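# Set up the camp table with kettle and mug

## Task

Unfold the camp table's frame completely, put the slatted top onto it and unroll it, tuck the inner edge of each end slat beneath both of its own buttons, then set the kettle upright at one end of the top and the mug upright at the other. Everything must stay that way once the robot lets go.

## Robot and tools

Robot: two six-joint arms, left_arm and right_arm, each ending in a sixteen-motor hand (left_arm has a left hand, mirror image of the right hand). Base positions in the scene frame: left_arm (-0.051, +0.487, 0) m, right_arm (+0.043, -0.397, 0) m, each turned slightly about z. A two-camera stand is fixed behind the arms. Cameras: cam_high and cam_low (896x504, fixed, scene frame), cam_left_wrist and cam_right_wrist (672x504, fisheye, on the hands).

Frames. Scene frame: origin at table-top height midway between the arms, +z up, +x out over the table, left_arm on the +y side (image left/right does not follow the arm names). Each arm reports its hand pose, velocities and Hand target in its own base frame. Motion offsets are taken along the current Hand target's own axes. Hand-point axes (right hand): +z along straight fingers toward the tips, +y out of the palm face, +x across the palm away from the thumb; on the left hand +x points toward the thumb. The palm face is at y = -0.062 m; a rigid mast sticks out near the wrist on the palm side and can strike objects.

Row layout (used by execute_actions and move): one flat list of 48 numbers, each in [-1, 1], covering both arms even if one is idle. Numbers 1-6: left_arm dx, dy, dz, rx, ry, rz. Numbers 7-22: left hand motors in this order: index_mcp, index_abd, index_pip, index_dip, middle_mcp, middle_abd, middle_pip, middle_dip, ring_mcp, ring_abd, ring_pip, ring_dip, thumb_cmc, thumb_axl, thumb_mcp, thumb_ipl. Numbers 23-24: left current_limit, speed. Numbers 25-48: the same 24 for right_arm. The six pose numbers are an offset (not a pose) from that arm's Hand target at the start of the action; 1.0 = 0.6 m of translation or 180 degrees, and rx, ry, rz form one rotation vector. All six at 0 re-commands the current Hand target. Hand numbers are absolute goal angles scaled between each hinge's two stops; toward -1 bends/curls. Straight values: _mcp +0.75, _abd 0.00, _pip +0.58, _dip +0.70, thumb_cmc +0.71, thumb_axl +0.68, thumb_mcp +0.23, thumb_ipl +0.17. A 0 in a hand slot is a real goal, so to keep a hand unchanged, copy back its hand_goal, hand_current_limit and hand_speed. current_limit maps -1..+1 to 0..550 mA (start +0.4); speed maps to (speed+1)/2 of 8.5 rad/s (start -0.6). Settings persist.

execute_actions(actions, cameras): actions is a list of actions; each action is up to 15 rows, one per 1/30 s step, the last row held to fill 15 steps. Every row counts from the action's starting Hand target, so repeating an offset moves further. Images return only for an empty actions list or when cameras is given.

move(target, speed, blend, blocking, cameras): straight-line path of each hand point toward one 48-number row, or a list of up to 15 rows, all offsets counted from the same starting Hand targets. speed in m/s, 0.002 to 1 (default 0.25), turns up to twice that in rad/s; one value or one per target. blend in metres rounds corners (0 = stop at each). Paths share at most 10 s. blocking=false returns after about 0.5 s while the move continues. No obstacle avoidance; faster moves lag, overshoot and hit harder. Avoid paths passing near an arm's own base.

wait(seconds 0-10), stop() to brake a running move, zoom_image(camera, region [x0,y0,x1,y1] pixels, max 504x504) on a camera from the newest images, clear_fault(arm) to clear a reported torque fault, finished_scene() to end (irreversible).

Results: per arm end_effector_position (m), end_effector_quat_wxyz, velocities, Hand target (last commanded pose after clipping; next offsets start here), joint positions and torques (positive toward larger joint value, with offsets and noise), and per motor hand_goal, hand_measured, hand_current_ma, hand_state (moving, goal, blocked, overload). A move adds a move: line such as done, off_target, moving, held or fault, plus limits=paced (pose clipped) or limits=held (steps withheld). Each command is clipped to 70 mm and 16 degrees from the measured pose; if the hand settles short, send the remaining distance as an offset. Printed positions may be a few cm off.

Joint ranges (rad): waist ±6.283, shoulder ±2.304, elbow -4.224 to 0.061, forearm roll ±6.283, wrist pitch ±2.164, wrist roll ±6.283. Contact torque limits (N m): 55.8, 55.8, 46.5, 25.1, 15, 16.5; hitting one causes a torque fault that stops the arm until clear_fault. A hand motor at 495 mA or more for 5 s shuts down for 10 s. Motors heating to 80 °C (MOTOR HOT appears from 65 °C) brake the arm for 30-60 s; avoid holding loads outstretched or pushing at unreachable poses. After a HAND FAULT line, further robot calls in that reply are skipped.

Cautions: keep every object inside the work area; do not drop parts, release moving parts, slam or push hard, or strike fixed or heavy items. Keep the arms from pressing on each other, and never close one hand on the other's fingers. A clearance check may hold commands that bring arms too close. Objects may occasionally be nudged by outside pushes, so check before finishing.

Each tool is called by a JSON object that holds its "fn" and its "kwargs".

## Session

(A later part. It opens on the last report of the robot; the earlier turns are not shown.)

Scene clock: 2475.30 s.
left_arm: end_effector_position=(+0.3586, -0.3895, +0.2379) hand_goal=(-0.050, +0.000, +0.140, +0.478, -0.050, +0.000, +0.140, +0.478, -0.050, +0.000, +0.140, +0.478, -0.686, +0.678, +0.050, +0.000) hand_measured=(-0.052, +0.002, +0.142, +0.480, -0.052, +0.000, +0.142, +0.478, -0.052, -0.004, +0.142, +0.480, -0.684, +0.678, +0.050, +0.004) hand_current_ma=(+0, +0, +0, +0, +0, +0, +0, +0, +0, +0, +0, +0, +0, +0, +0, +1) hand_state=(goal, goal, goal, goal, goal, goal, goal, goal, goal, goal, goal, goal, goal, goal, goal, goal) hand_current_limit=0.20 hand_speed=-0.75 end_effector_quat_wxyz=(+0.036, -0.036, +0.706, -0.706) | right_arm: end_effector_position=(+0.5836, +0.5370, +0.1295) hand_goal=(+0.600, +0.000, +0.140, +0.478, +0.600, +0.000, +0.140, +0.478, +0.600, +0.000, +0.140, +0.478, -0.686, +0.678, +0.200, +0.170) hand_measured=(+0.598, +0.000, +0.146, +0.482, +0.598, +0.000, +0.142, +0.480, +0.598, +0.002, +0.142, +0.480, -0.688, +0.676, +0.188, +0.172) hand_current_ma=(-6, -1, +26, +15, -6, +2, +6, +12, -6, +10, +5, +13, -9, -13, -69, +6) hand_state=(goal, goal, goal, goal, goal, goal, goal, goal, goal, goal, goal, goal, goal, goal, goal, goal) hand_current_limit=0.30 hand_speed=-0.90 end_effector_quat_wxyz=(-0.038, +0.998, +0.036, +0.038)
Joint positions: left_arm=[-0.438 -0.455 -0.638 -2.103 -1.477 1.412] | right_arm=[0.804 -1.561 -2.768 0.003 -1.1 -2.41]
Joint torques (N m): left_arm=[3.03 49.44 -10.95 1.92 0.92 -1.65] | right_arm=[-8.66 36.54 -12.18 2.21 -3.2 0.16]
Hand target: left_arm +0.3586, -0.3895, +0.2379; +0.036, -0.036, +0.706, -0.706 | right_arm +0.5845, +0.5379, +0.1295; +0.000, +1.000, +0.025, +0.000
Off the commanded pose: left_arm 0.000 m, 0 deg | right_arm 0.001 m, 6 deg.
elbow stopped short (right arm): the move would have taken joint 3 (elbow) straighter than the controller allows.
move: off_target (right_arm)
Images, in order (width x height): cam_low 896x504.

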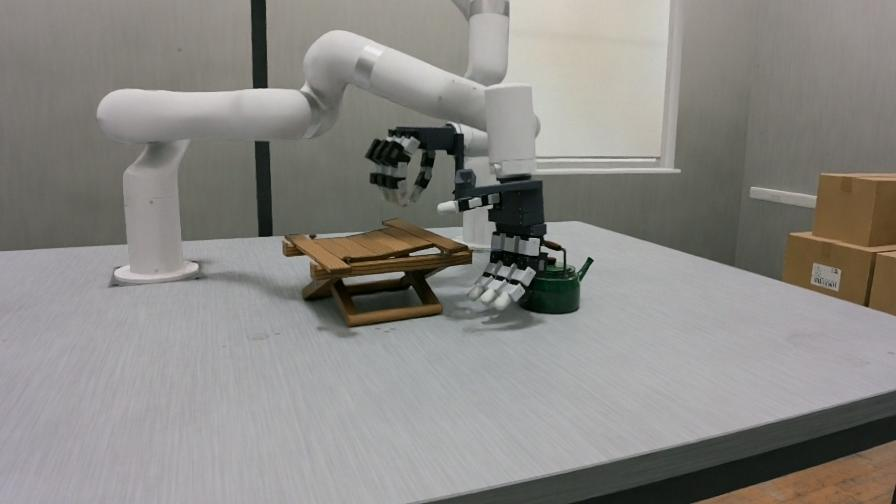

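{"fn": "move", "kwargs": {"target": [[0,0,0,0,0,0,-0.05,0,0.139,0.478,-0.05,0,0.139,0.478,-0.05,0,0.139,0.478,-0.686,0.678,0.05,0,0.2,-0.75, 0,0,-0.1667,0,0,0,0.6,0,0.139,0.478,0.6,0,0.139,0.478,0.6,0,0.139,0.478,-0.686,0.678,0.2,0.17,0.3,-0.7],[0,0,0,0,0,0,-0.05,0,0.139,0.478,-0.05,0,0.139,0.478,-0.05,0,0.139,0.478,-0.686,0.678,0.05,0,0.2,-0.75, 0,0.0067,-0.2175,0.5,0,0,0.35,0,0.139,0.478,0.35,0,0.139,0.478,0.35,0,0.139,0.478,-0.686,0.678,0.2,0.17,0.3,-0.7]], "speed": [0.1,0.4], "cameras": ["cam_low","cam_high"]}}

{"fn": "zoom_image", "kwargs": {"camera": "cam_low", "region": [320, 140, 520, 300]}}

{"fn": "zoom_image", "kwargs": {"camera": "cam_high", "region": [405, 185, 605, 325]}}

Scene clock: 2486.77 s.
left_arm: end_effector_position=(+0.3586, -0.3895, +0.2379) hand_goal=(-0.050, +0.000, +0.140, +0.478, -0.050, +0.000, +0.140, +0.478, -0.050, +0.000, +0.140, +0.478, -0.686, +0.678, +0.050, +0.000) hand_measured=(-0.052, +0.002, +0.142, +0.480, -0.052, +0.000, +0.142, +0.478, -0.052, -0.004, +0.142, +0.480, -0.684, +0.678, +0.050, +0.004) hand_current_ma=(+0, +0, +0, +0, +0, +0, +0, +0, +0, +0, +0, +0, +0, +0, +0, +1) hand_state=(goal, goal, goal, goal, goal, goal, goal, goal, goal, goal, goal, goal, goal, goal, goal, goal) hand_current_limit=0.20 hand_speed=-0.75 end_effector_quat_wxyz=(+0.036, -0.036, +0.706, -0.706) | right_arm: end_effector_position=(+0.5848, +0.5338, +0.2600) hand_goal=(+0.350, +0.000, +0.140, +0.478, +0.350, +0.000, +0.140, +0.478, +0.350, +0.000, +0.140, +0.478, -0.686, +0.678, +0.200, +0.170) hand_measured=(+0.344, +0.000, +0.140, +0.480, +0.344, +0.000, +0.140, +0.480, +0.344, +0.002, +0.140, +0.480, -0.688, +0.676, +0.198, +0.170) hand_current_ma=(-32, -1, +3, +12, -30, +2, +4, +12, -34, +10, +3, +12, -7, -13, -12, +6) hand_state=(goal, goal, goal, goal, goal, goal, goal, goal, goal, goal, goal, goal, goal, goal, goal, goal) hand_current_limit=0.30 hand_speed=-0.70 end_effector_quat_wxyz=(+0.707, -0.707, -0.017, +0.018)
Joint positions: left_arm=[-0.438 -0.455 -0.638 -2.103 -1.477 1.412] | right_arm=[0.471 -0.945 -1.598 1.914 -1.32 -4.103]
Joint torques (N m): left_arm=[1.18 50.85 -16.72 1.62 -0.01 -1.24] | right_arm=[-10.03 30.23 -10.18 3.61 -5.17 -1.38]
Hand target: left_arm +0.3586, -0.3895, +0.2379; +0.036, -0.036, +0.706, -0.706 | right_arm +0.5848, +0.5338, +0.2600; +0.707, -0.707, -0.017, +0.018
Off the commanded pose: left_arm 0.000 m, 0 deg | right_arm 0.000 m, 0 deg.
elbow stopped short (right arm): the move would have taken joint 3 (elbow) straighter than the controller allows.
move: done
Images, in order (width x height): cam_high 896x504, cam_low 896x504.

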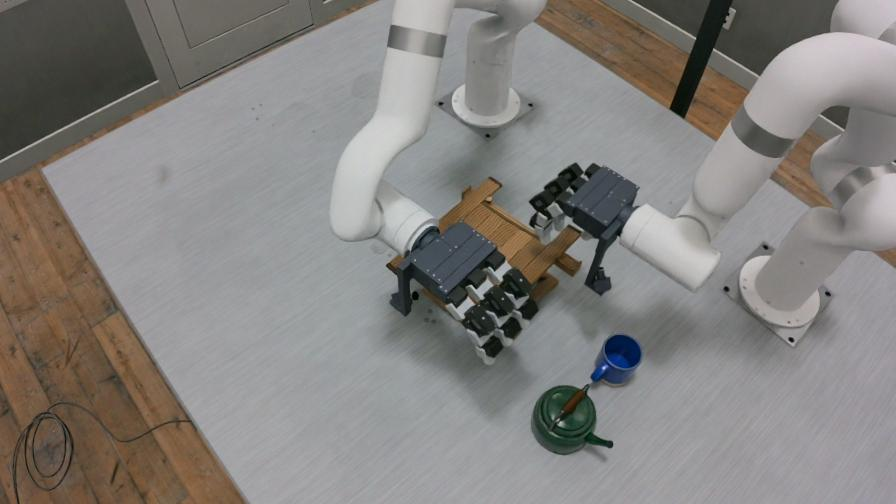

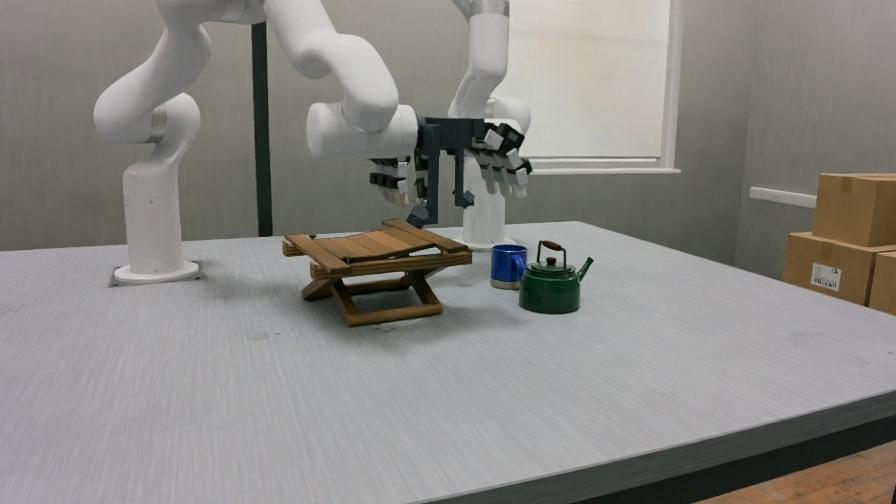

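Scaled by 2.520 from the camera's 896x504 image, which has a finer 1280x720 frame.

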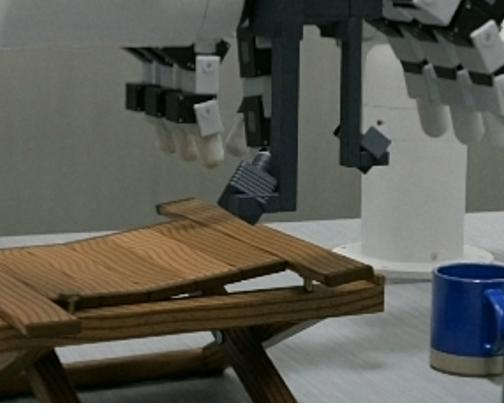

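Scaled by 2.520 from the camera's 896x504 image, which has a finer 1280x720 frame.

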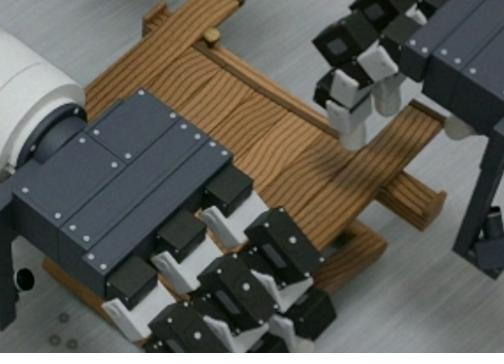

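{"fn": "execute_actions", "kwargs": {"actions": [], "cameras": ["all"]}}

{"fn": "zoom_image", "kwargs": {"camera": "cam_high", "region": [385, 185, 605, 325]}}

{"fn": "zoom_image", "kwargs": {"camera": "cam_low", "region": [320, 180, 520, 300]}}

Scene clock: 2506.57 s.
left_arm: end_effector_position=(+0.3586, -0.3895, +0.2379) hand_goal=(-0.050, +0.000, +0.140, +0.478, -0.050, +0.000, +0.140, +0.478, -0.050, +0.000, +0.140, +0.478, -0.686, +0.678, +0.050, +0.000) hand_measured=(-0.052, +0.002, +0.142, +0.480, -0.052, +0.000, +0.142, +0.478, -0.052, -0.004, +0.142, +0.480, -0.684, +0.678, +0.050, +0.004) hand_current_ma=(+0, +0, +0, +0, +0, +0, +0, +0, +0, +0, +0, +0, +0, +0, +0, +1) hand_state=(goal, goal, goal, goal, goal, goal, goal, goal, goal, goal, goal, goal, goal, goal, goal, goal) hand_current_limit=0.20 hand_speed=-0.75 end_effector_quat_wxyz=(+0.036, -0.036, +0.706, -0.706) | right_arm: end_effector_position=(+0.5848, +0.5338, +0.2600) hand_goal=(+0.350, +0.000, +0.140, +0.478, +0.350, +0.000, +0.140, +0.478, +0.350, +0.000, +0.140, +0.478, -0.686, +0.678, +0.200, +0.170) hand_measured=(+0.344, +0.000, +0.140, +0.480, +0.344, +0.000, +0.140, +0.480, +0.344, +0.002, +0.140, +0.480, -0.688, +0.676, +0.198, +0.170) hand_current_ma=(-32, -1, +3, +12, -30, +2, +4, +12, -34, +10, +3, +12, -7, -13, -12, +6) hand_state=(goal, goal, goal, goal, goal, goal, goal, goal, goal, goal, goal, goal, goal, goal, goal, goal) hand_current_limit=0.30 hand_speed=-0.70 end_effector_quat_wxyz=(+0.707, -0.707, -0.017, +0.018)
Joint positions: left_arm=[-0.438 -0.455 -0.638 -2.103 -1.477 1.412] | right_arm=[0.471 -0.945 -1.598 1.914 -1.32 -4.103]
Joint velocities: within noise
Joint torques (N m): left_arm=[2.09 48.66 -17.98 1.81 -0.59 -1.18] | right_arm=[-5.86 32.84 -11.56 4.11 -1.08 -1.18]
Hand target: left_arm +0.3586, -0.3895, +0.2379; +0.036, -0.036, +0.706, -0.706 | right_arm +0.5848, +0.5338, +0.2600; +0.707, -0.707, -0.017, +0.018
Off the commanded pose: left_arm 0.000 m, 0 deg | right_arm 0.000 m, 0 deg.

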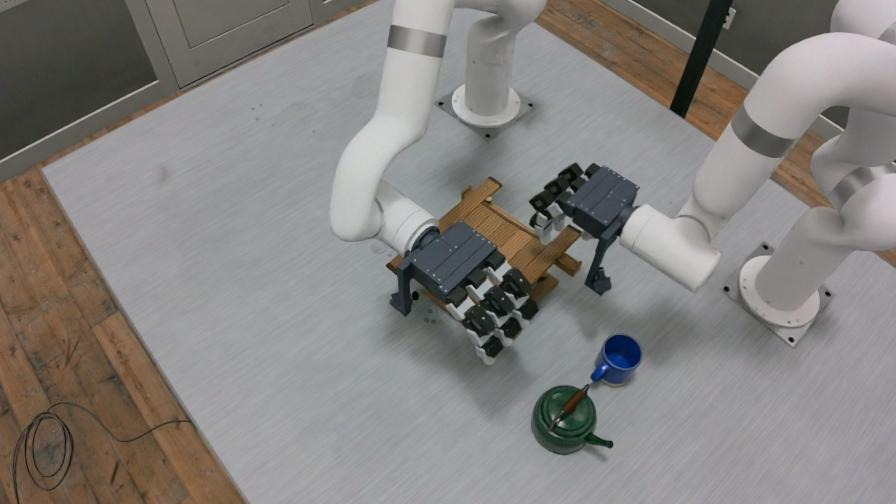

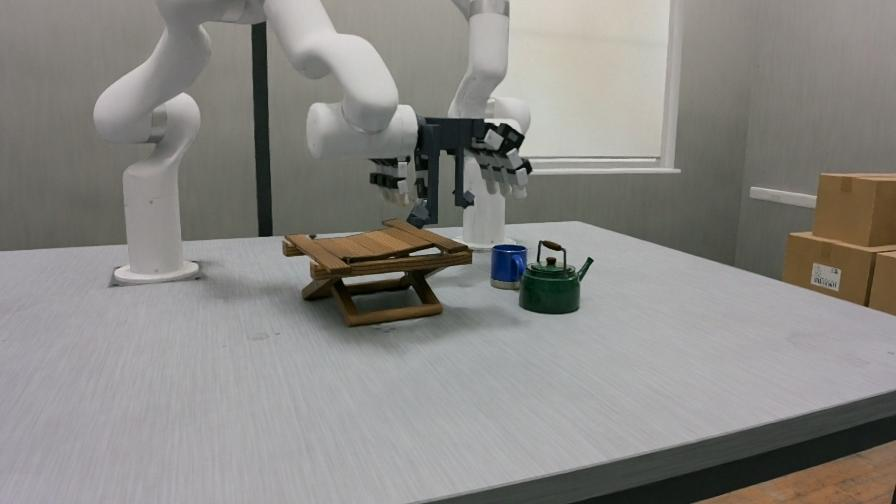

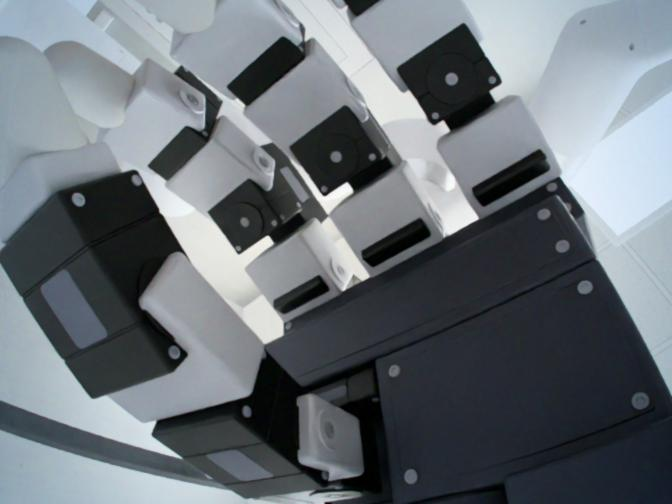

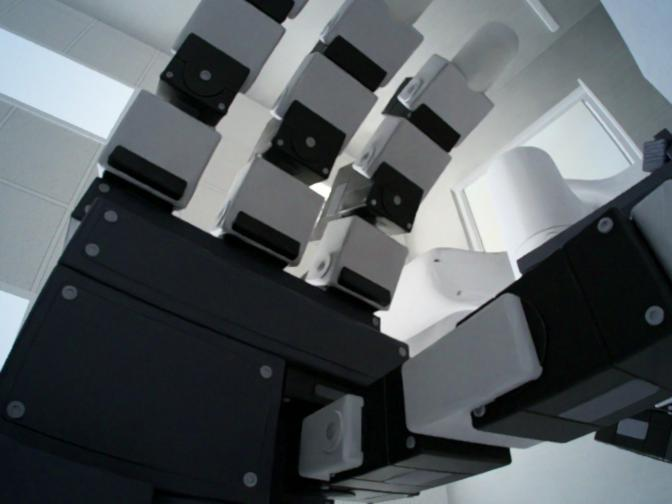

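Scaled by 2.291 from the camera's 896x504 image, which has a finer 1280x720 frame.

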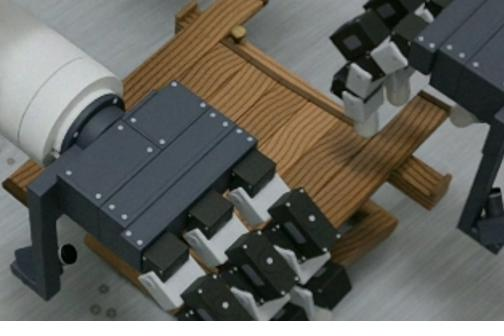

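Scaled by 2.520 from the camera's 896x504 image, which has a finer 1280x720 frame.

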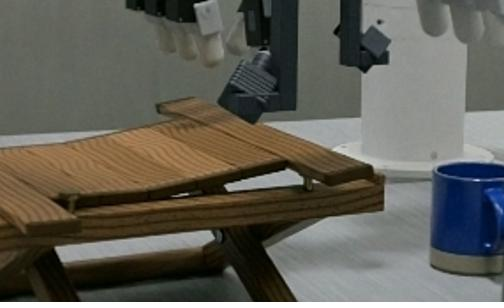

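{"fn": "move", "kwargs": {"target": [-0.003, 0, 0.025, 0,0,0, 0.35,0,0.139,0.478, 0.6,0,0.139,0.478, 0.6,0,0.139,0.478, -0.686,0.678,0.2,0.17, 0.3,-0.7, -0.0062,0,0.0145,0,0,0, 0.35,0,0.139,0.478, 0.6,0,0.139,0.478, 0.6,0,0.139,0.478, -0.686,0.678,0.2,0.17, 0.3,-0.7], "speed": 0.05, "cameras": ["cam_high","cam_low"]}}

{"fn": "zoom_image", "kwargs": {"camera": "cam_high", "region": [385, 185, 605, 325]}}

{"fn": "zoom_image", "kwargs": {"camera": "cam_low", "region": [320, 180, 520, 300]}}

Scene clock: 2555.17 s.
left_arm: end_effector_position=(+0.3619, -0.4042, +0.2379) hand_goal=(+0.350, +0.000, +0.140, +0.478, +0.600, +0.000, +0.140, +0.478, +0.600, +0.000, +0.140, +0.478, -0.686, +0.678, +0.200, +0.170) hand_measured=(+0.332, +0.002, +0.142, +0.480, +0.580, +0.000, +0.140, +0.478, +0.580, -0.004, +0.140, +0.480, -0.684, +0.678, +0.198, +0.168) hand_current_ma=(-12, +0, +0, +0, -15, +0, +0, +0, -14, +0, +0, +0, +0, +0, +0, +0) hand_state=(goal, goal, goal, goal, goal, goal, goal, goal, goal, goal, goal, goal, goal, goal, goal, goal) hand_current_limit=0.30 hand_speed=-0.70 end_effector_quat_wxyz=(+0.036, -0.036, +0.706, -0.706) | right_arm: end_effector_position=(+0.5806, +0.5423, +0.2600) hand_goal=(+0.350, +0.000, +0.140, +0.478, +0.600, +0.000, +0.140, +0.478, +0.600, +0.000, +0.140, +0.478, -0.686, +0.678, +0.200, +0.170) hand_measured=(+0.344, +0.000, +0.140, +0.480, +0.580, +0.000, +0.140, +0.480, +0.576, +0.002, +0.140, +0.480, -0.688, +0.676, +0.198, +0.170) hand_current_ma=(-32, -1, +3, +12, -104, +2, +3, +12, -118, +10, +3, +12, -7, -13, -12, +6) hand_state=(goal, goal, goal, goal, blocked, goal, goal, goal, blocked, goal, goal, goal, goal, goal, goal, goal) hand_current_limit=0.30 hand_speed=-0.70 end_effector_quat_wxyz=(+0.707, -0.707, -0.017, +0.018)
Joint positions: left_arm=[-0.468 -0.469 -0.664 -2.131 -1.466 1.406] | right_arm=[0.485 -0.946 -1.599 1.925 -1.312 -4.105]
Joint torques (N m): left_arm=[-6.45 26.89 -20.63 -1.06 1.09 -1.75] | right_arm=[5.69 28.32 -20.26 3.49 1.56 -1.19]
Hand target: left_arm +0.3619, -0.4042, +0.2379; +0.036, -0.036, +0.706, -0.706 | right_arm +0.5806, +0.5423, +0.2600; +0.707, -0.707, -0.017, +0.018
Off the commanded pose: left_arm 0.000 m, 0 deg | right_arm 0.000 m, 0 deg.
move: done
Images, in order (width x height): cam_high 896x504, cam_low 896x504.

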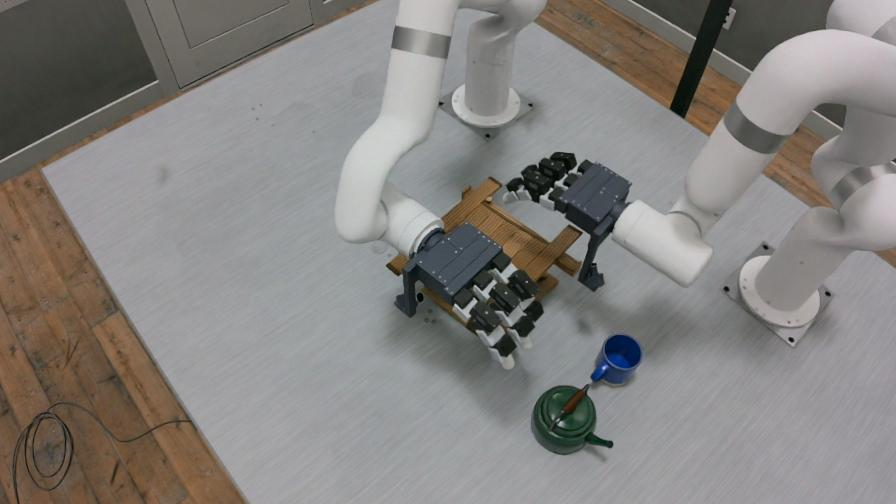

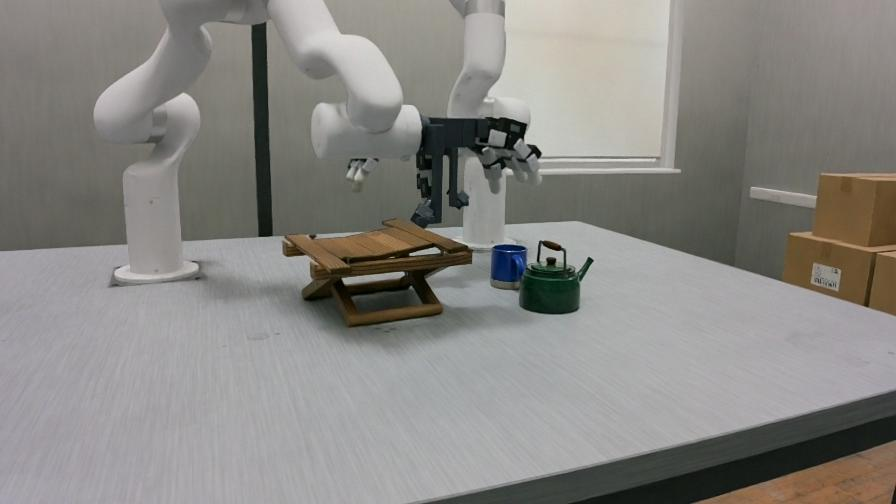

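Scaled by 2.291 from the camera's 896x504 image, which has a finer 1280x720 frame.

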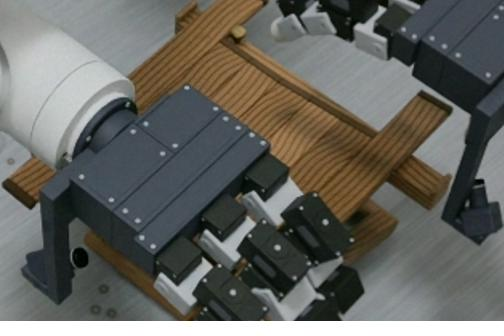

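Scaled by 2.520 from the camera's 896x504 image, which has a finer 1280x720 frame.

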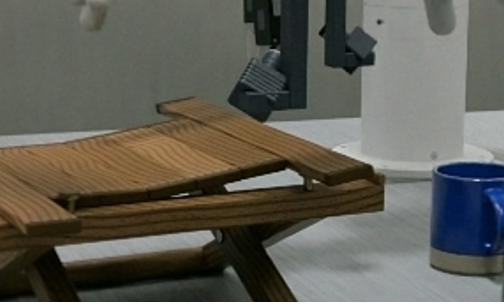

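{"fn": "move", "kwargs": {"target": [0, 0.0882, 0, 0,0,0, 0.35,0,0.139,0.478, 0.6,0,0.139,0.478, 0.6,0,0.139,0.478, -0.686,0.678,0.2,0.17, 0.3,-0.7, 0,0.1417,0,0,0,0, 0.35,0,0.139,0.478, 0.6,0,0.139,0.478, 0.6,0,0.139,0.478, -0.686,0.678,0.2,0.17, 0.3,-0.7], "speed": 0.06, "cameras": ["cam_high","cam_low"]}}

{"fn": "zoom_image", "kwargs": {"camera": "cam_high", "region": [385, 185, 605, 325]}}

{"fn": "zoom_image", "kwargs": {"camera": "cam_low", "region": [320, 180, 520, 300]}}

Scene clock: 2563.63 s.
left_arm: end_effector_position=(+0.3619, -0.4042, +0.1850) hand_goal=(+0.350, +0.000, +0.140, +0.478, +0.600, +0.000, +0.140, +0.478, +0.600, +0.000, +0.140, +0.478, -0.686, +0.678, +0.200, +0.170) hand_measured=(+0.332, +0.002, +0.142, +0.480, +0.580, +0.000, +0.140, +0.478, +0.580, -0.004, +0.140, +0.480, -0.684, +0.678, +0.198, +0.168) hand_current_ma=(-12, +0, +0, +0, -15, +0, +0, +0, -14, +0, +0, +0, +0, +0, +0, +0) hand_state=(goal, goal, goal, goal, goal, goal, goal, goal, goal, goal, goal, goal, goal, goal, goal, goal) hand_current_limit=0.30 hand_speed=-0.70 end_effector_quat_wxyz=(+0.036, -0.036, +0.706, -0.706) | right_arm: end_effector_position=(+0.5806, +0.5424, +0.1750) hand_goal=(+0.350, +0.000, +0.140, +0.478, +0.600, +0.000, +0.140, +0.478, +0.600, +0.000, +0.140, +0.478, -0.686, +0.678, +0.200, +0.170) hand_measured=(+0.344, +0.000, +0.140, +0.480, +0.580, +0.000, +0.140, +0.480, +0.578, +0.002, +0.140, +0.480, -0.688, +0.676, +0.198, +0.170) hand_current_ma=(-32, -1, +3, +12, -102, +2, +3, +12, -117, +10, +3, +12, -7, -13, -12, +6) hand_state=(goal, goal, goal, goal, goal, goal, goal, goal, blocked, goal, goal, goal, goal, goal, goal, goal) hand_current_limit=0.30 hand_speed=-0.70 end_effector_quat_wxyz=(+0.707, -0.707, -0.017, +0.018)
Joint positions: left_arm=[-0.468 -0.611 -0.688 -2.138 -1.529 1.506] | right_arm=[0.485 -1.085 -1.631 1.95 -1.35 -4.208]
Joint torques (N m): left_arm=[-5.52 30.77 -18.06 -1.78 -5 1.68] | right_arm=[7.74 31.6 -18.82 3.48 -6.22 -1.23]
Hand target: left_arm +0.3619, -0.4042, +0.1850; +0.036, -0.036, +0.706, -0.706 | right_arm +0.5806, +0.5424, +0.1750; +0.707, -0.707, -0.017, +0.018
Off the commanded pose: left_arm 0.000 m, 0 deg | right_arm 0.000 m, 0 deg.
move: done
Images, in order (width x height): cam_high 896x504, cam_low 896x504.

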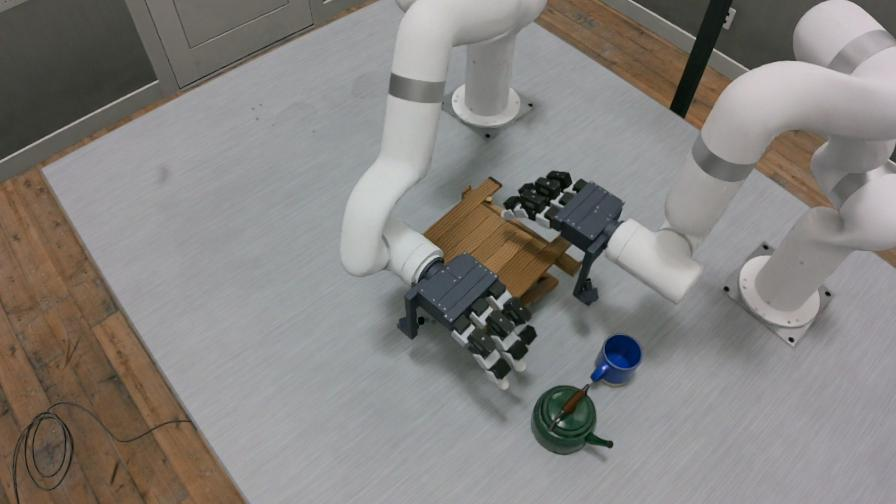

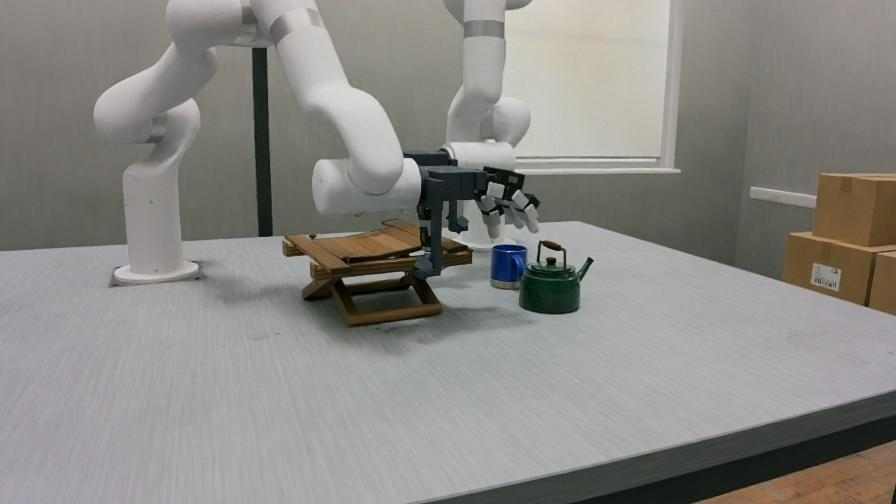

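Scaled by 2.291 from the camera's 896x504 image, which has a finer 1280x720 frame.

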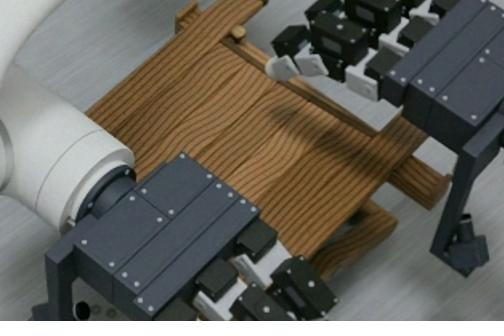

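Scaled by 2.520 from the camera's 896x504 image, which has a finer 1280x720 frame.

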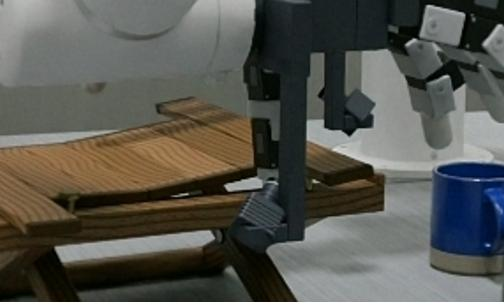

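{"fn": "execute_actions", "kwargs": {"actions": [[[0,0,0,0,0,0, -0.05,0,0.139,0.478, 0.6,0,0.139,0.478, 0.6,0,0.139,0.478, -0.686,0.678,-0.08,0.17, 0.2,-0.88, 0,0,0,0,0,0, -0.05,0,0.139,0.478, 0.6,0,0.139,0.478, 0.6,0,0.139,0.478, -0.686,0.678,-0.08,0.17, 0.2,-0.88]]]}}

{"fn": "wait", "kwargs": {"seconds": 2, "cameras": ["cam_high","cam_low"]}}

{"fn": "zoom_image", "kwargs": {"camera": "cam_high", "region": [385, 185, 605, 325]}}

{"fn": "zoom_image", "kwargs": {"camera": "cam_low", "region": [320, 180, 520, 300]}}

Scene clock: 2570.80 s.
left_arm: end_effector_position=(+0.3619, -0.4042, +0.1850) hand_goal=(-0.050, +0.000, +0.140, +0.478, +0.600, +0.000, +0.140, +0.478, +0.600, +0.000, +0.140, +0.478, -0.686, +0.678, -0.080, +0.170) hand_measured=(-0.018, +0.002, +0.152, +0.482, +0.580, +0.000, +0.140, +0.478, +0.580, -0.004, +0.140, +0.480, -0.680, +0.678, -0.062, +0.174) hand_current_ma=(+35, +0, +6, +1, -15, +0, +0, +0, -14, +0, +0, +0, +2, +0, +18, +1) hand_state=(blocked, goal, goal, goal, goal, goal, goal, goal, goal, goal, goal, goal, goal, goal, goal, goal) hand_current_limit=0.20 hand_speed=-0.88 end_effector_quat_wxyz=(+0.036, -0.036, +0.706, -0.706) | right_arm: end_effector_position=(+0.5806, +0.5424, +0.1749) hand_goal=(-0.050, +0.000, +0.140, +0.478, +0.600, +0.000, +0.140, +0.478, +0.600, +0.000, +0.140, +0.478, -0.686, +0.678, -0.080, +0.170) hand_measured=(-0.044, +0.000, +0.142, +0.480, +0.580, +0.000, +0.140, +0.480, +0.578, +0.002, +0.140, +0.480, -0.682, +0.678, -0.052, +0.174) hand_current_ma=(+32, -1, +12, +12, -102, +2, +3, +12, -117, +10, +3, +12, +21, -1, +179, +31) hand_state=(goal, goal, goal, goal, goal, goal, goal, goal, blocked, goal, goal, goal, goal, goal, blocked, goal) hand_current_limit=0.20 hand_speed=-0.88 end_effector_quat_wxyz=(+0.707, -0.707, -0.017, +0.018)
Joint positions: left_arm=[-0.468 -0.611 -0.688 -2.138 -1.529 1.506] | right_arm=[0.485 -1.085 -1.631 1.95 -1.35 -4.208]
Joint torques (N m): left_arm=[-5.63 30.68 -17.87 -1.48 -4.43 1.43] | right_arm=[4.78 31.42 -17.95 3.32 -5.51 -1.21]
Hand target: left_arm +0.3619, -0.4042, +0.1850; +0.036, -0.036, +0.706, -0.706 | right_arm +0.5806, +0.5424, +0.1750; +0.707, -0.707, -0.017, +0.018
Off the commanded pose: left_arm 0.000 m, 0 deg | right_arm 0.000 m, 0 deg.
Step readings (end_effector_position of left_arm | right_arm):
0: (+0.3619, -0.4042, +0.1850) | (+0.5806, +0.5424, +0.1750)
1: (+0.3619, -0.4042, +0.1850) | (+0.5806, +0.5424, +0.1750)
2: (+0.3619, -0.4042, +0.1850) | (+0.5806, +0.5424, +0.1750)
4: (+0.3619, -0.4042, +0.1850) | (+0.5806, +0.5424, +0.1750)
8: (+0.3619, -0.4042, +0.1850) | (+0.5806, +0.5424, +0.1750)
15: (+0.3619, -0.4042, +0.1850) | (+0.5806, +0.5424, +0.1750)

Scene clock: 2572.80 s.
left_arm: end_effector_position=(+0.3619, -0.4042, +0.1850) hand_goal=(-0.050, +0.000, +0.140, +0.478, +0.600, +0.000, +0.140, +0.478, +0.600, +0.000, +0.140, +0.478, -0.686, +0.678, -0.080, +0.170) hand_measured=(-0.018, +0.002, +0.152, +0.482, +0.580, +0.000, +0.140, +0.478, +0.580, -0.004, +0.140, +0.480, -0.680, +0.678, -0.062, +0.174) hand_current_ma=(+35, +0, +6, +1, -15, +0, +0, +0, -14, +0, +0, +0, +2, +0, +18, +1) hand_state=(blocked, goal, goal, goal, goal, goal, goal, goal, goal, goal, goal, goal, goal, goal, goal, goal) hand_current_limit=0.20 hand_speed=-0.88 end_effector_quat_wxyz=(+0.036, -0.036, +0.706, -0.706) | right_arm: end_effector_position=(+0.5806, +0.5424, +0.1749) hand_goal=(-0.050, +0.000, +0.140, +0.478, +0.600, +0.000, +0.140, +0.478, +0.600, +0.000, +0.140, +0.478, -0.686, +0.678, -0.080, +0.170) hand_measured=(-0.044, +0.000, +0.142, +0.480, +0.580, +0.000, +0.140, +0.480, +0.578, +0.002, +0.140, +0.480, -0.682, +0.678, -0.052, +0.174) hand_current_ma=(+32, -1, +12, +12, -102, +2, +3, +12, -117, +10, +3, +12, +21, -1, +179, +31) hand_state=(goal, goal, goal, goal, goal, goal, goal, goal, blocked, goal, goal, goal, goal, goal, blocked, goal) hand_current_limit=0.20 hand_speed=-0.88 end_effector_quat_wxyz=(+0.707, -0.707, -0.017, +0.018)
Joint positions: left_arm=[-0.468 -0.611 -0.688 -2.138 -1.529 1.506] | right_arm=[0.485 -1.085 -1.631 1.95 -1.35 -4.208]
Joint torques (N m): left_arm=[-5.87 35.18 -16.96 -1.59 -4.16 1.41] | right_arm=[4.68 36.87 -16.86 3.68 -5.08 -1.21]
Hand target: left_arm +0.3619, -0.4042, +0.1850; +0.036, -0.036, +0.706, -0.706 | right_arm +0.5806, +0.5424, +0.1750; +0.707, -0.707, -0.017, +0.018
Off the commanded pose: left_arm 0.000 m, 0 deg | right_arm 0.000 m, 0 deg.
wait: 2.00 s; at rest by 0.17 s
Images, in order (width x height): cam_high 896x504, cam_low 896x504.

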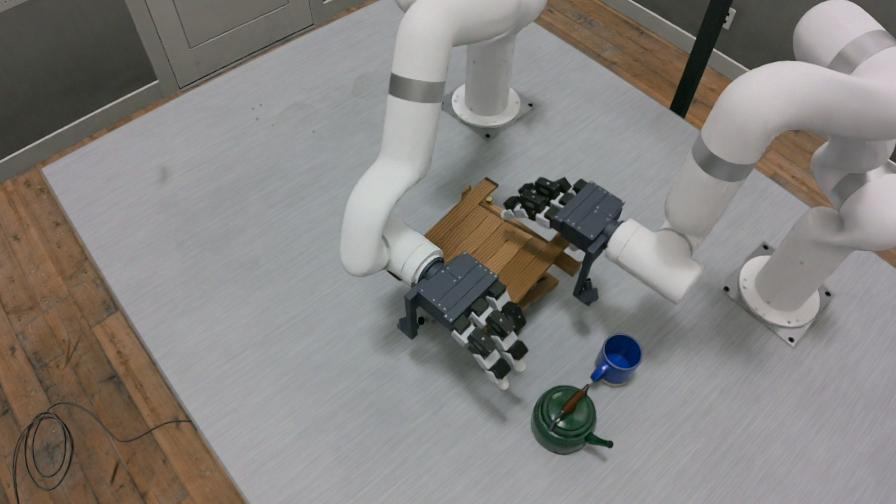

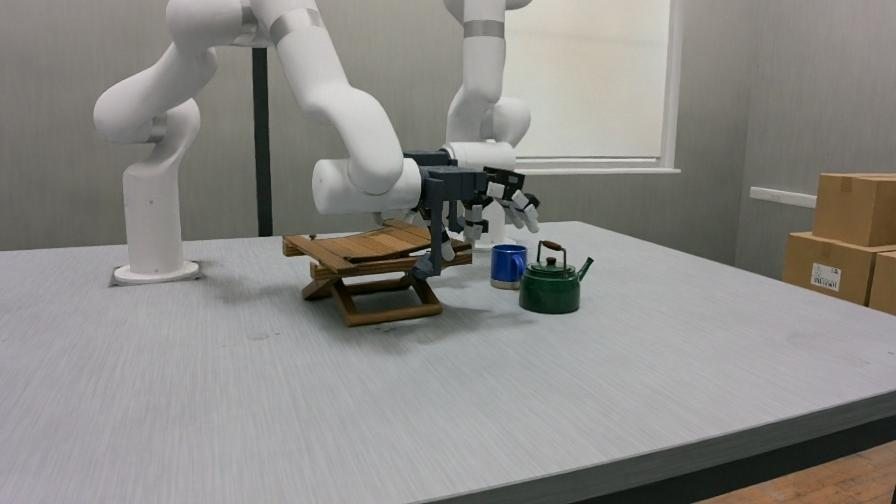

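Scaled by 2.291 from the camera's 896x504 image, which has a finer 1280x720 frame.

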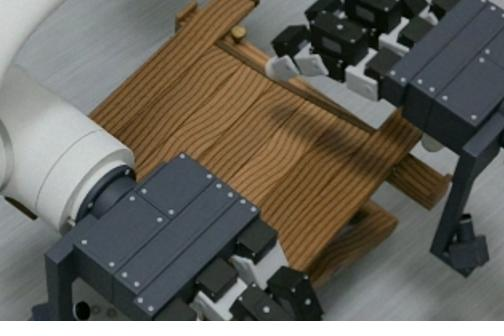

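Scaled by 2.520 from the camera's 896x504 image, which has a finer 1280x720 frame.

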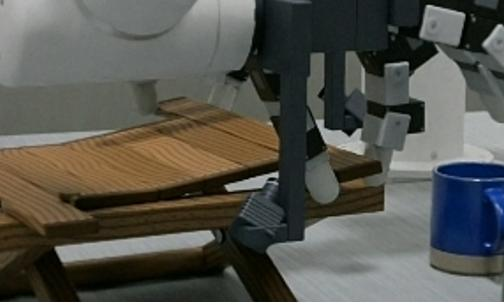

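{"fn": "zoom_image", "kwargs": {"camera": "cam_low", "region": [270, 210, 390, 290]}}

{"fn": "zoom_image", "kwargs": {"camera": "cam_low", "region": [400, 200, 490, 290]}}

{"fn": "zoom_image", "kwargs": {"camera": "cam_high", "region": [440, 160, 530, 230]}}

Scaled by 4.200 from the camera's 896x504 image, which has a finer 1280x720 frame.

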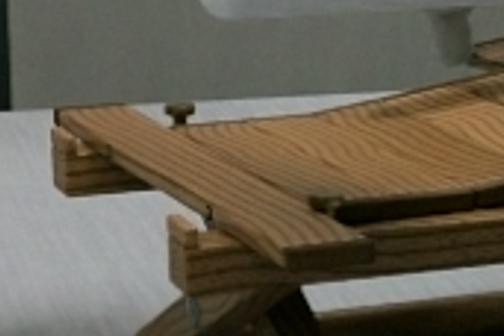

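Scaled by 5.600 from the camera's 896x504 image, which has a finer 1280x720 frame.

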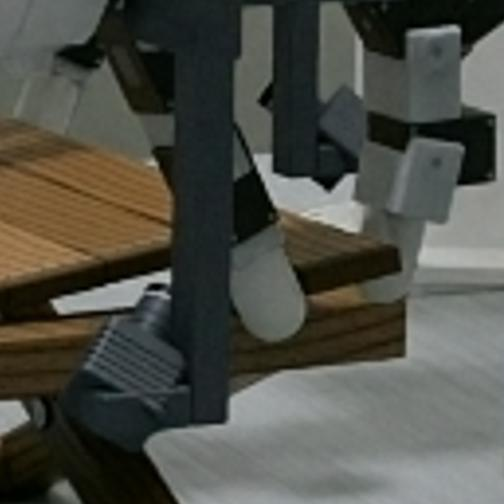

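Scaled by 5.600 from the camera's 896x504 image, which has a finer 1280x720 frame.

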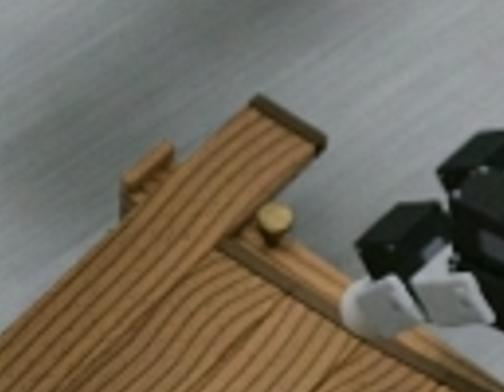

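{"fn": "zoom_image", "kwargs": {"camera": "cam_low", "region": [325, 240, 385, 280]}}

{"fn": "zoom_image", "kwargs": {"camera": "cam_low", "region": [280, 220, 340, 270]}}

{"fn": "zoom_image", "kwargs": {"camera": "cam_high", "region": [380, 220, 450, 270]}}

Scaled by 8.400 from the camera's 896x504 image, which has a finer 1280x720 frame.

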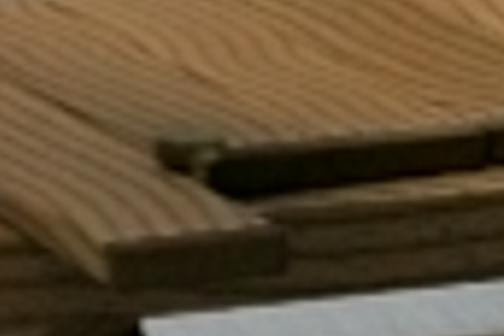

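Scaled by 8.400 from the camera's 896x504 image, which has a finer 1280x720 frame.

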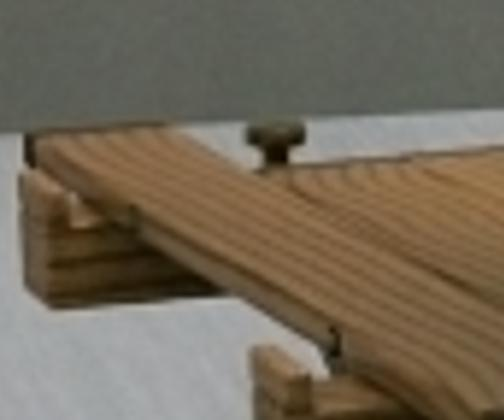

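Scaled by 7.200 from the camera's 896x504 image, which has a finer 1280x720 frame.

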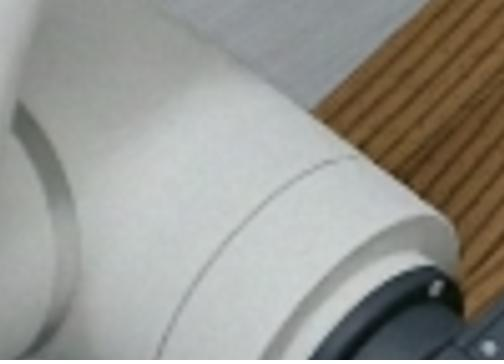

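{"fn": "move", "kwargs": {"target": [0, 0, -0.01, 0,0,0, -0.05,0,0.139,0.478, 0.6,0,0.139,0.478, 0.6,0,0.139,0.478, -0.686,0.678,-0.08,0.17, 0.2,-0.88, 0,0,0.0083,0,0,0, -0.05,0,0.139,0.478, 0.6,0,0.139,0.478, 0.6,0,0.139,0.478, -0.686,0.678,-0.08,0.17, 0.2,-0.88], "speed": 0.02, "cameras": ["cam_high","cam_low"]}}

{"fn": "zoom_image", "kwargs": {"camera": "cam_high", "region": [430, 160, 600, 260]}}

{"fn": "zoom_image", "kwargs": {"camera": "cam_low", "region": [270, 200, 490, 290]}}

Scene clock: 2610.87 s.
left_arm: end_effector_position=(+0.3613, -0.3983, +0.1850) hand_goal=(-0.050, +0.000, +0.140, +0.478, +0.600, +0.000, +0.140, +0.478, +0.600, +0.000, +0.140, +0.478, -0.686, +0.678, -0.080, +0.170) hand_measured=(-0.018, +0.002, +0.156, +0.486, +0.580, +0.000, +0.140, +0.478, +0.580, -0.004, +0.140, +0.480, -0.680, +0.678, -0.066, +0.174) hand_current_ma=(+35, +0, +9, +2, -15, +0, +0, +0, -14, +0, +0, +0, +1, +0, +11, +1) hand_state=(blocked, goal, goal, goal, goal, goal, goal, goal, goal, goal, goal, goal, goal, goal, goal, goal) hand_current_limit=0.20 hand_speed=-0.88 end_effector_quat_wxyz=(+0.036, -0.036, +0.706, -0.706) | right_arm: end_effector_position=(+0.5803, +0.5473, +0.1750) hand_goal=(-0.050, +0.000, +0.140, +0.478, +0.600, +0.000, +0.140, +0.478, +0.600, +0.000, +0.140, +0.478, -0.686, +0.678, -0.080, +0.170) hand_measured=(-0.046, +0.000, +0.142, +0.480, +0.580, +0.000, +0.140, +0.480, +0.578, +0.002, +0.140, +0.480, -0.682, +0.678, -0.052, +0.178) hand_current_ma=(+23, -1, +12, +12, -102, +2, +3, +12, -117, +10, +3, +12, +21, -1, +179, +50) hand_state=(goal, goal, goal, goal, goal, goal, goal, goal, blocked, goal, goal, goal, goal, goal, blocked, goal) hand_current_limit=0.20 hand_speed=-0.88 end_effector_quat_wxyz=(+0.707, -0.707, -0.017, +0.018)
Joint positions: left_arm=[-0.455 -0.608 -0.679 -2.126 -1.533 1.509] | right_arm=[0.492 -1.09 -1.64 1.955 -1.345 -4.205]
Joint torques (N m): left_arm=[5.68 54.28 -6.64 2.03 -5.1 1.56] | right_arm=[6.83 29.5 -18.33 3.53 1.45 1.11]
Hand target: left_arm +0.3613, -0.3983, +0.1850; +0.036, -0.036, +0.706, -0.706 | right_arm +0.5803, +0.5473, +0.1750; +0.707, -0.707, -0.017, +0.018
Off the commanded pose: left_arm 0.000 m, 0 deg | right_arm 0.000 m, 0 deg.
move: done
Images, in order (width x height): cam_high 896x504, cam_low 896x504.

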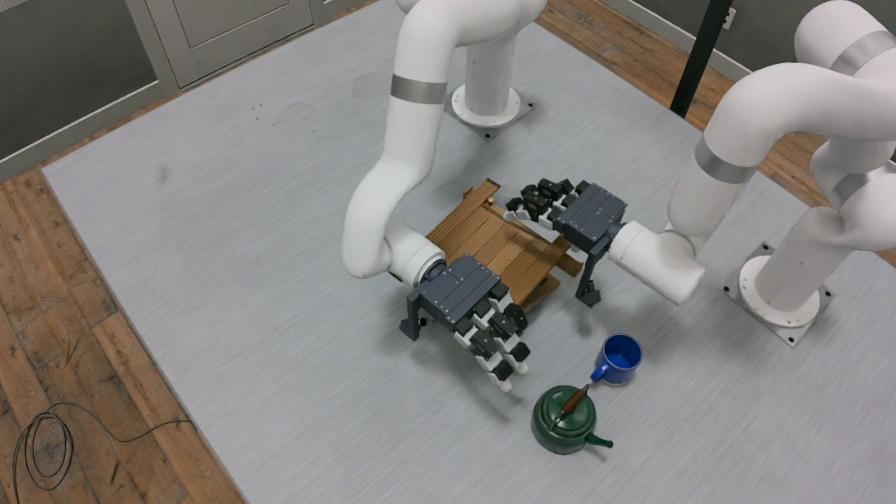

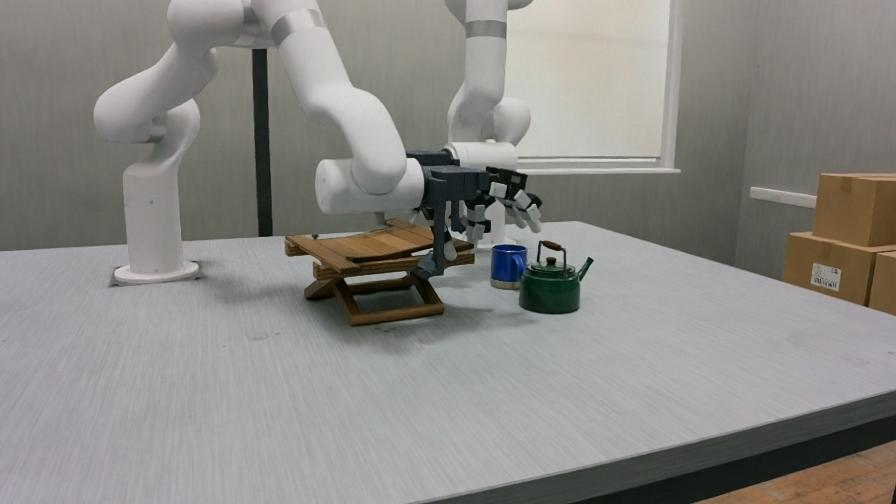

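Scaled by 2.965 from the camera's 896x504 image, which has a finer 1280x720 frame.

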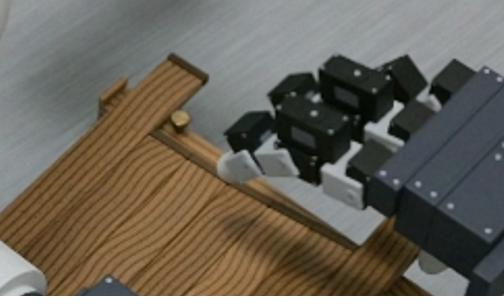

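Scaled by 2.291 from the camera's 896x504 image, which has a finer 1280x720 frame.

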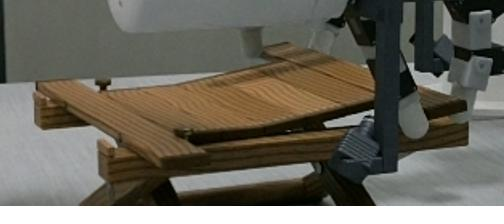

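{"fn": "zoom_image", "kwargs": {"camera": "cam_high", "region": [470, 175, 580, 255]}}

{"fn": "zoom_image", "kwargs": {"camera": "cam_low", "region": [280, 215, 380, 285]}}

{"fn": "zoom_image", "kwargs": {"camera": "cam_low", "region": [360, 205, 480, 285]}}

Scaled by 4.582 from the camera's 896x504 image, which has a finer 1280x720 frame.

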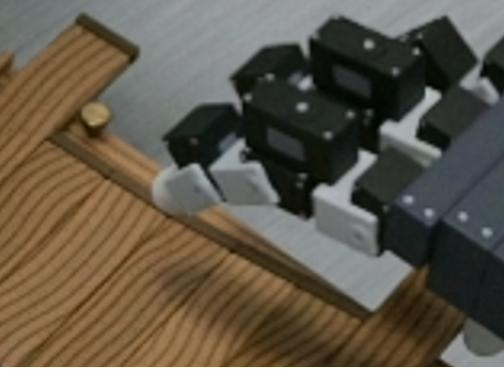

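Scaled by 5.040 from the camera's 896x504 image, which has a finer 1280x720 frame.

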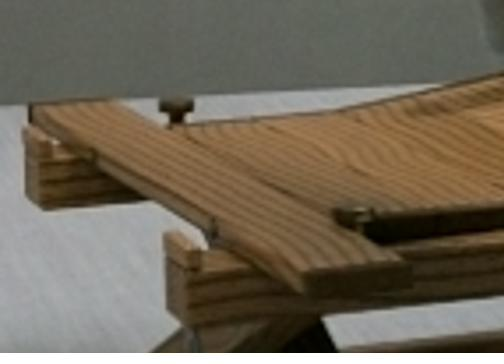

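Scaled by 4.200 from the camera's 896x504 image, which has a finer 1280x720 frame.

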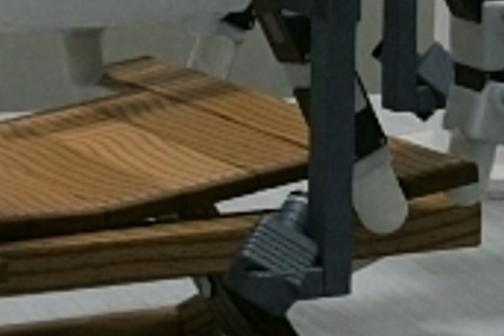

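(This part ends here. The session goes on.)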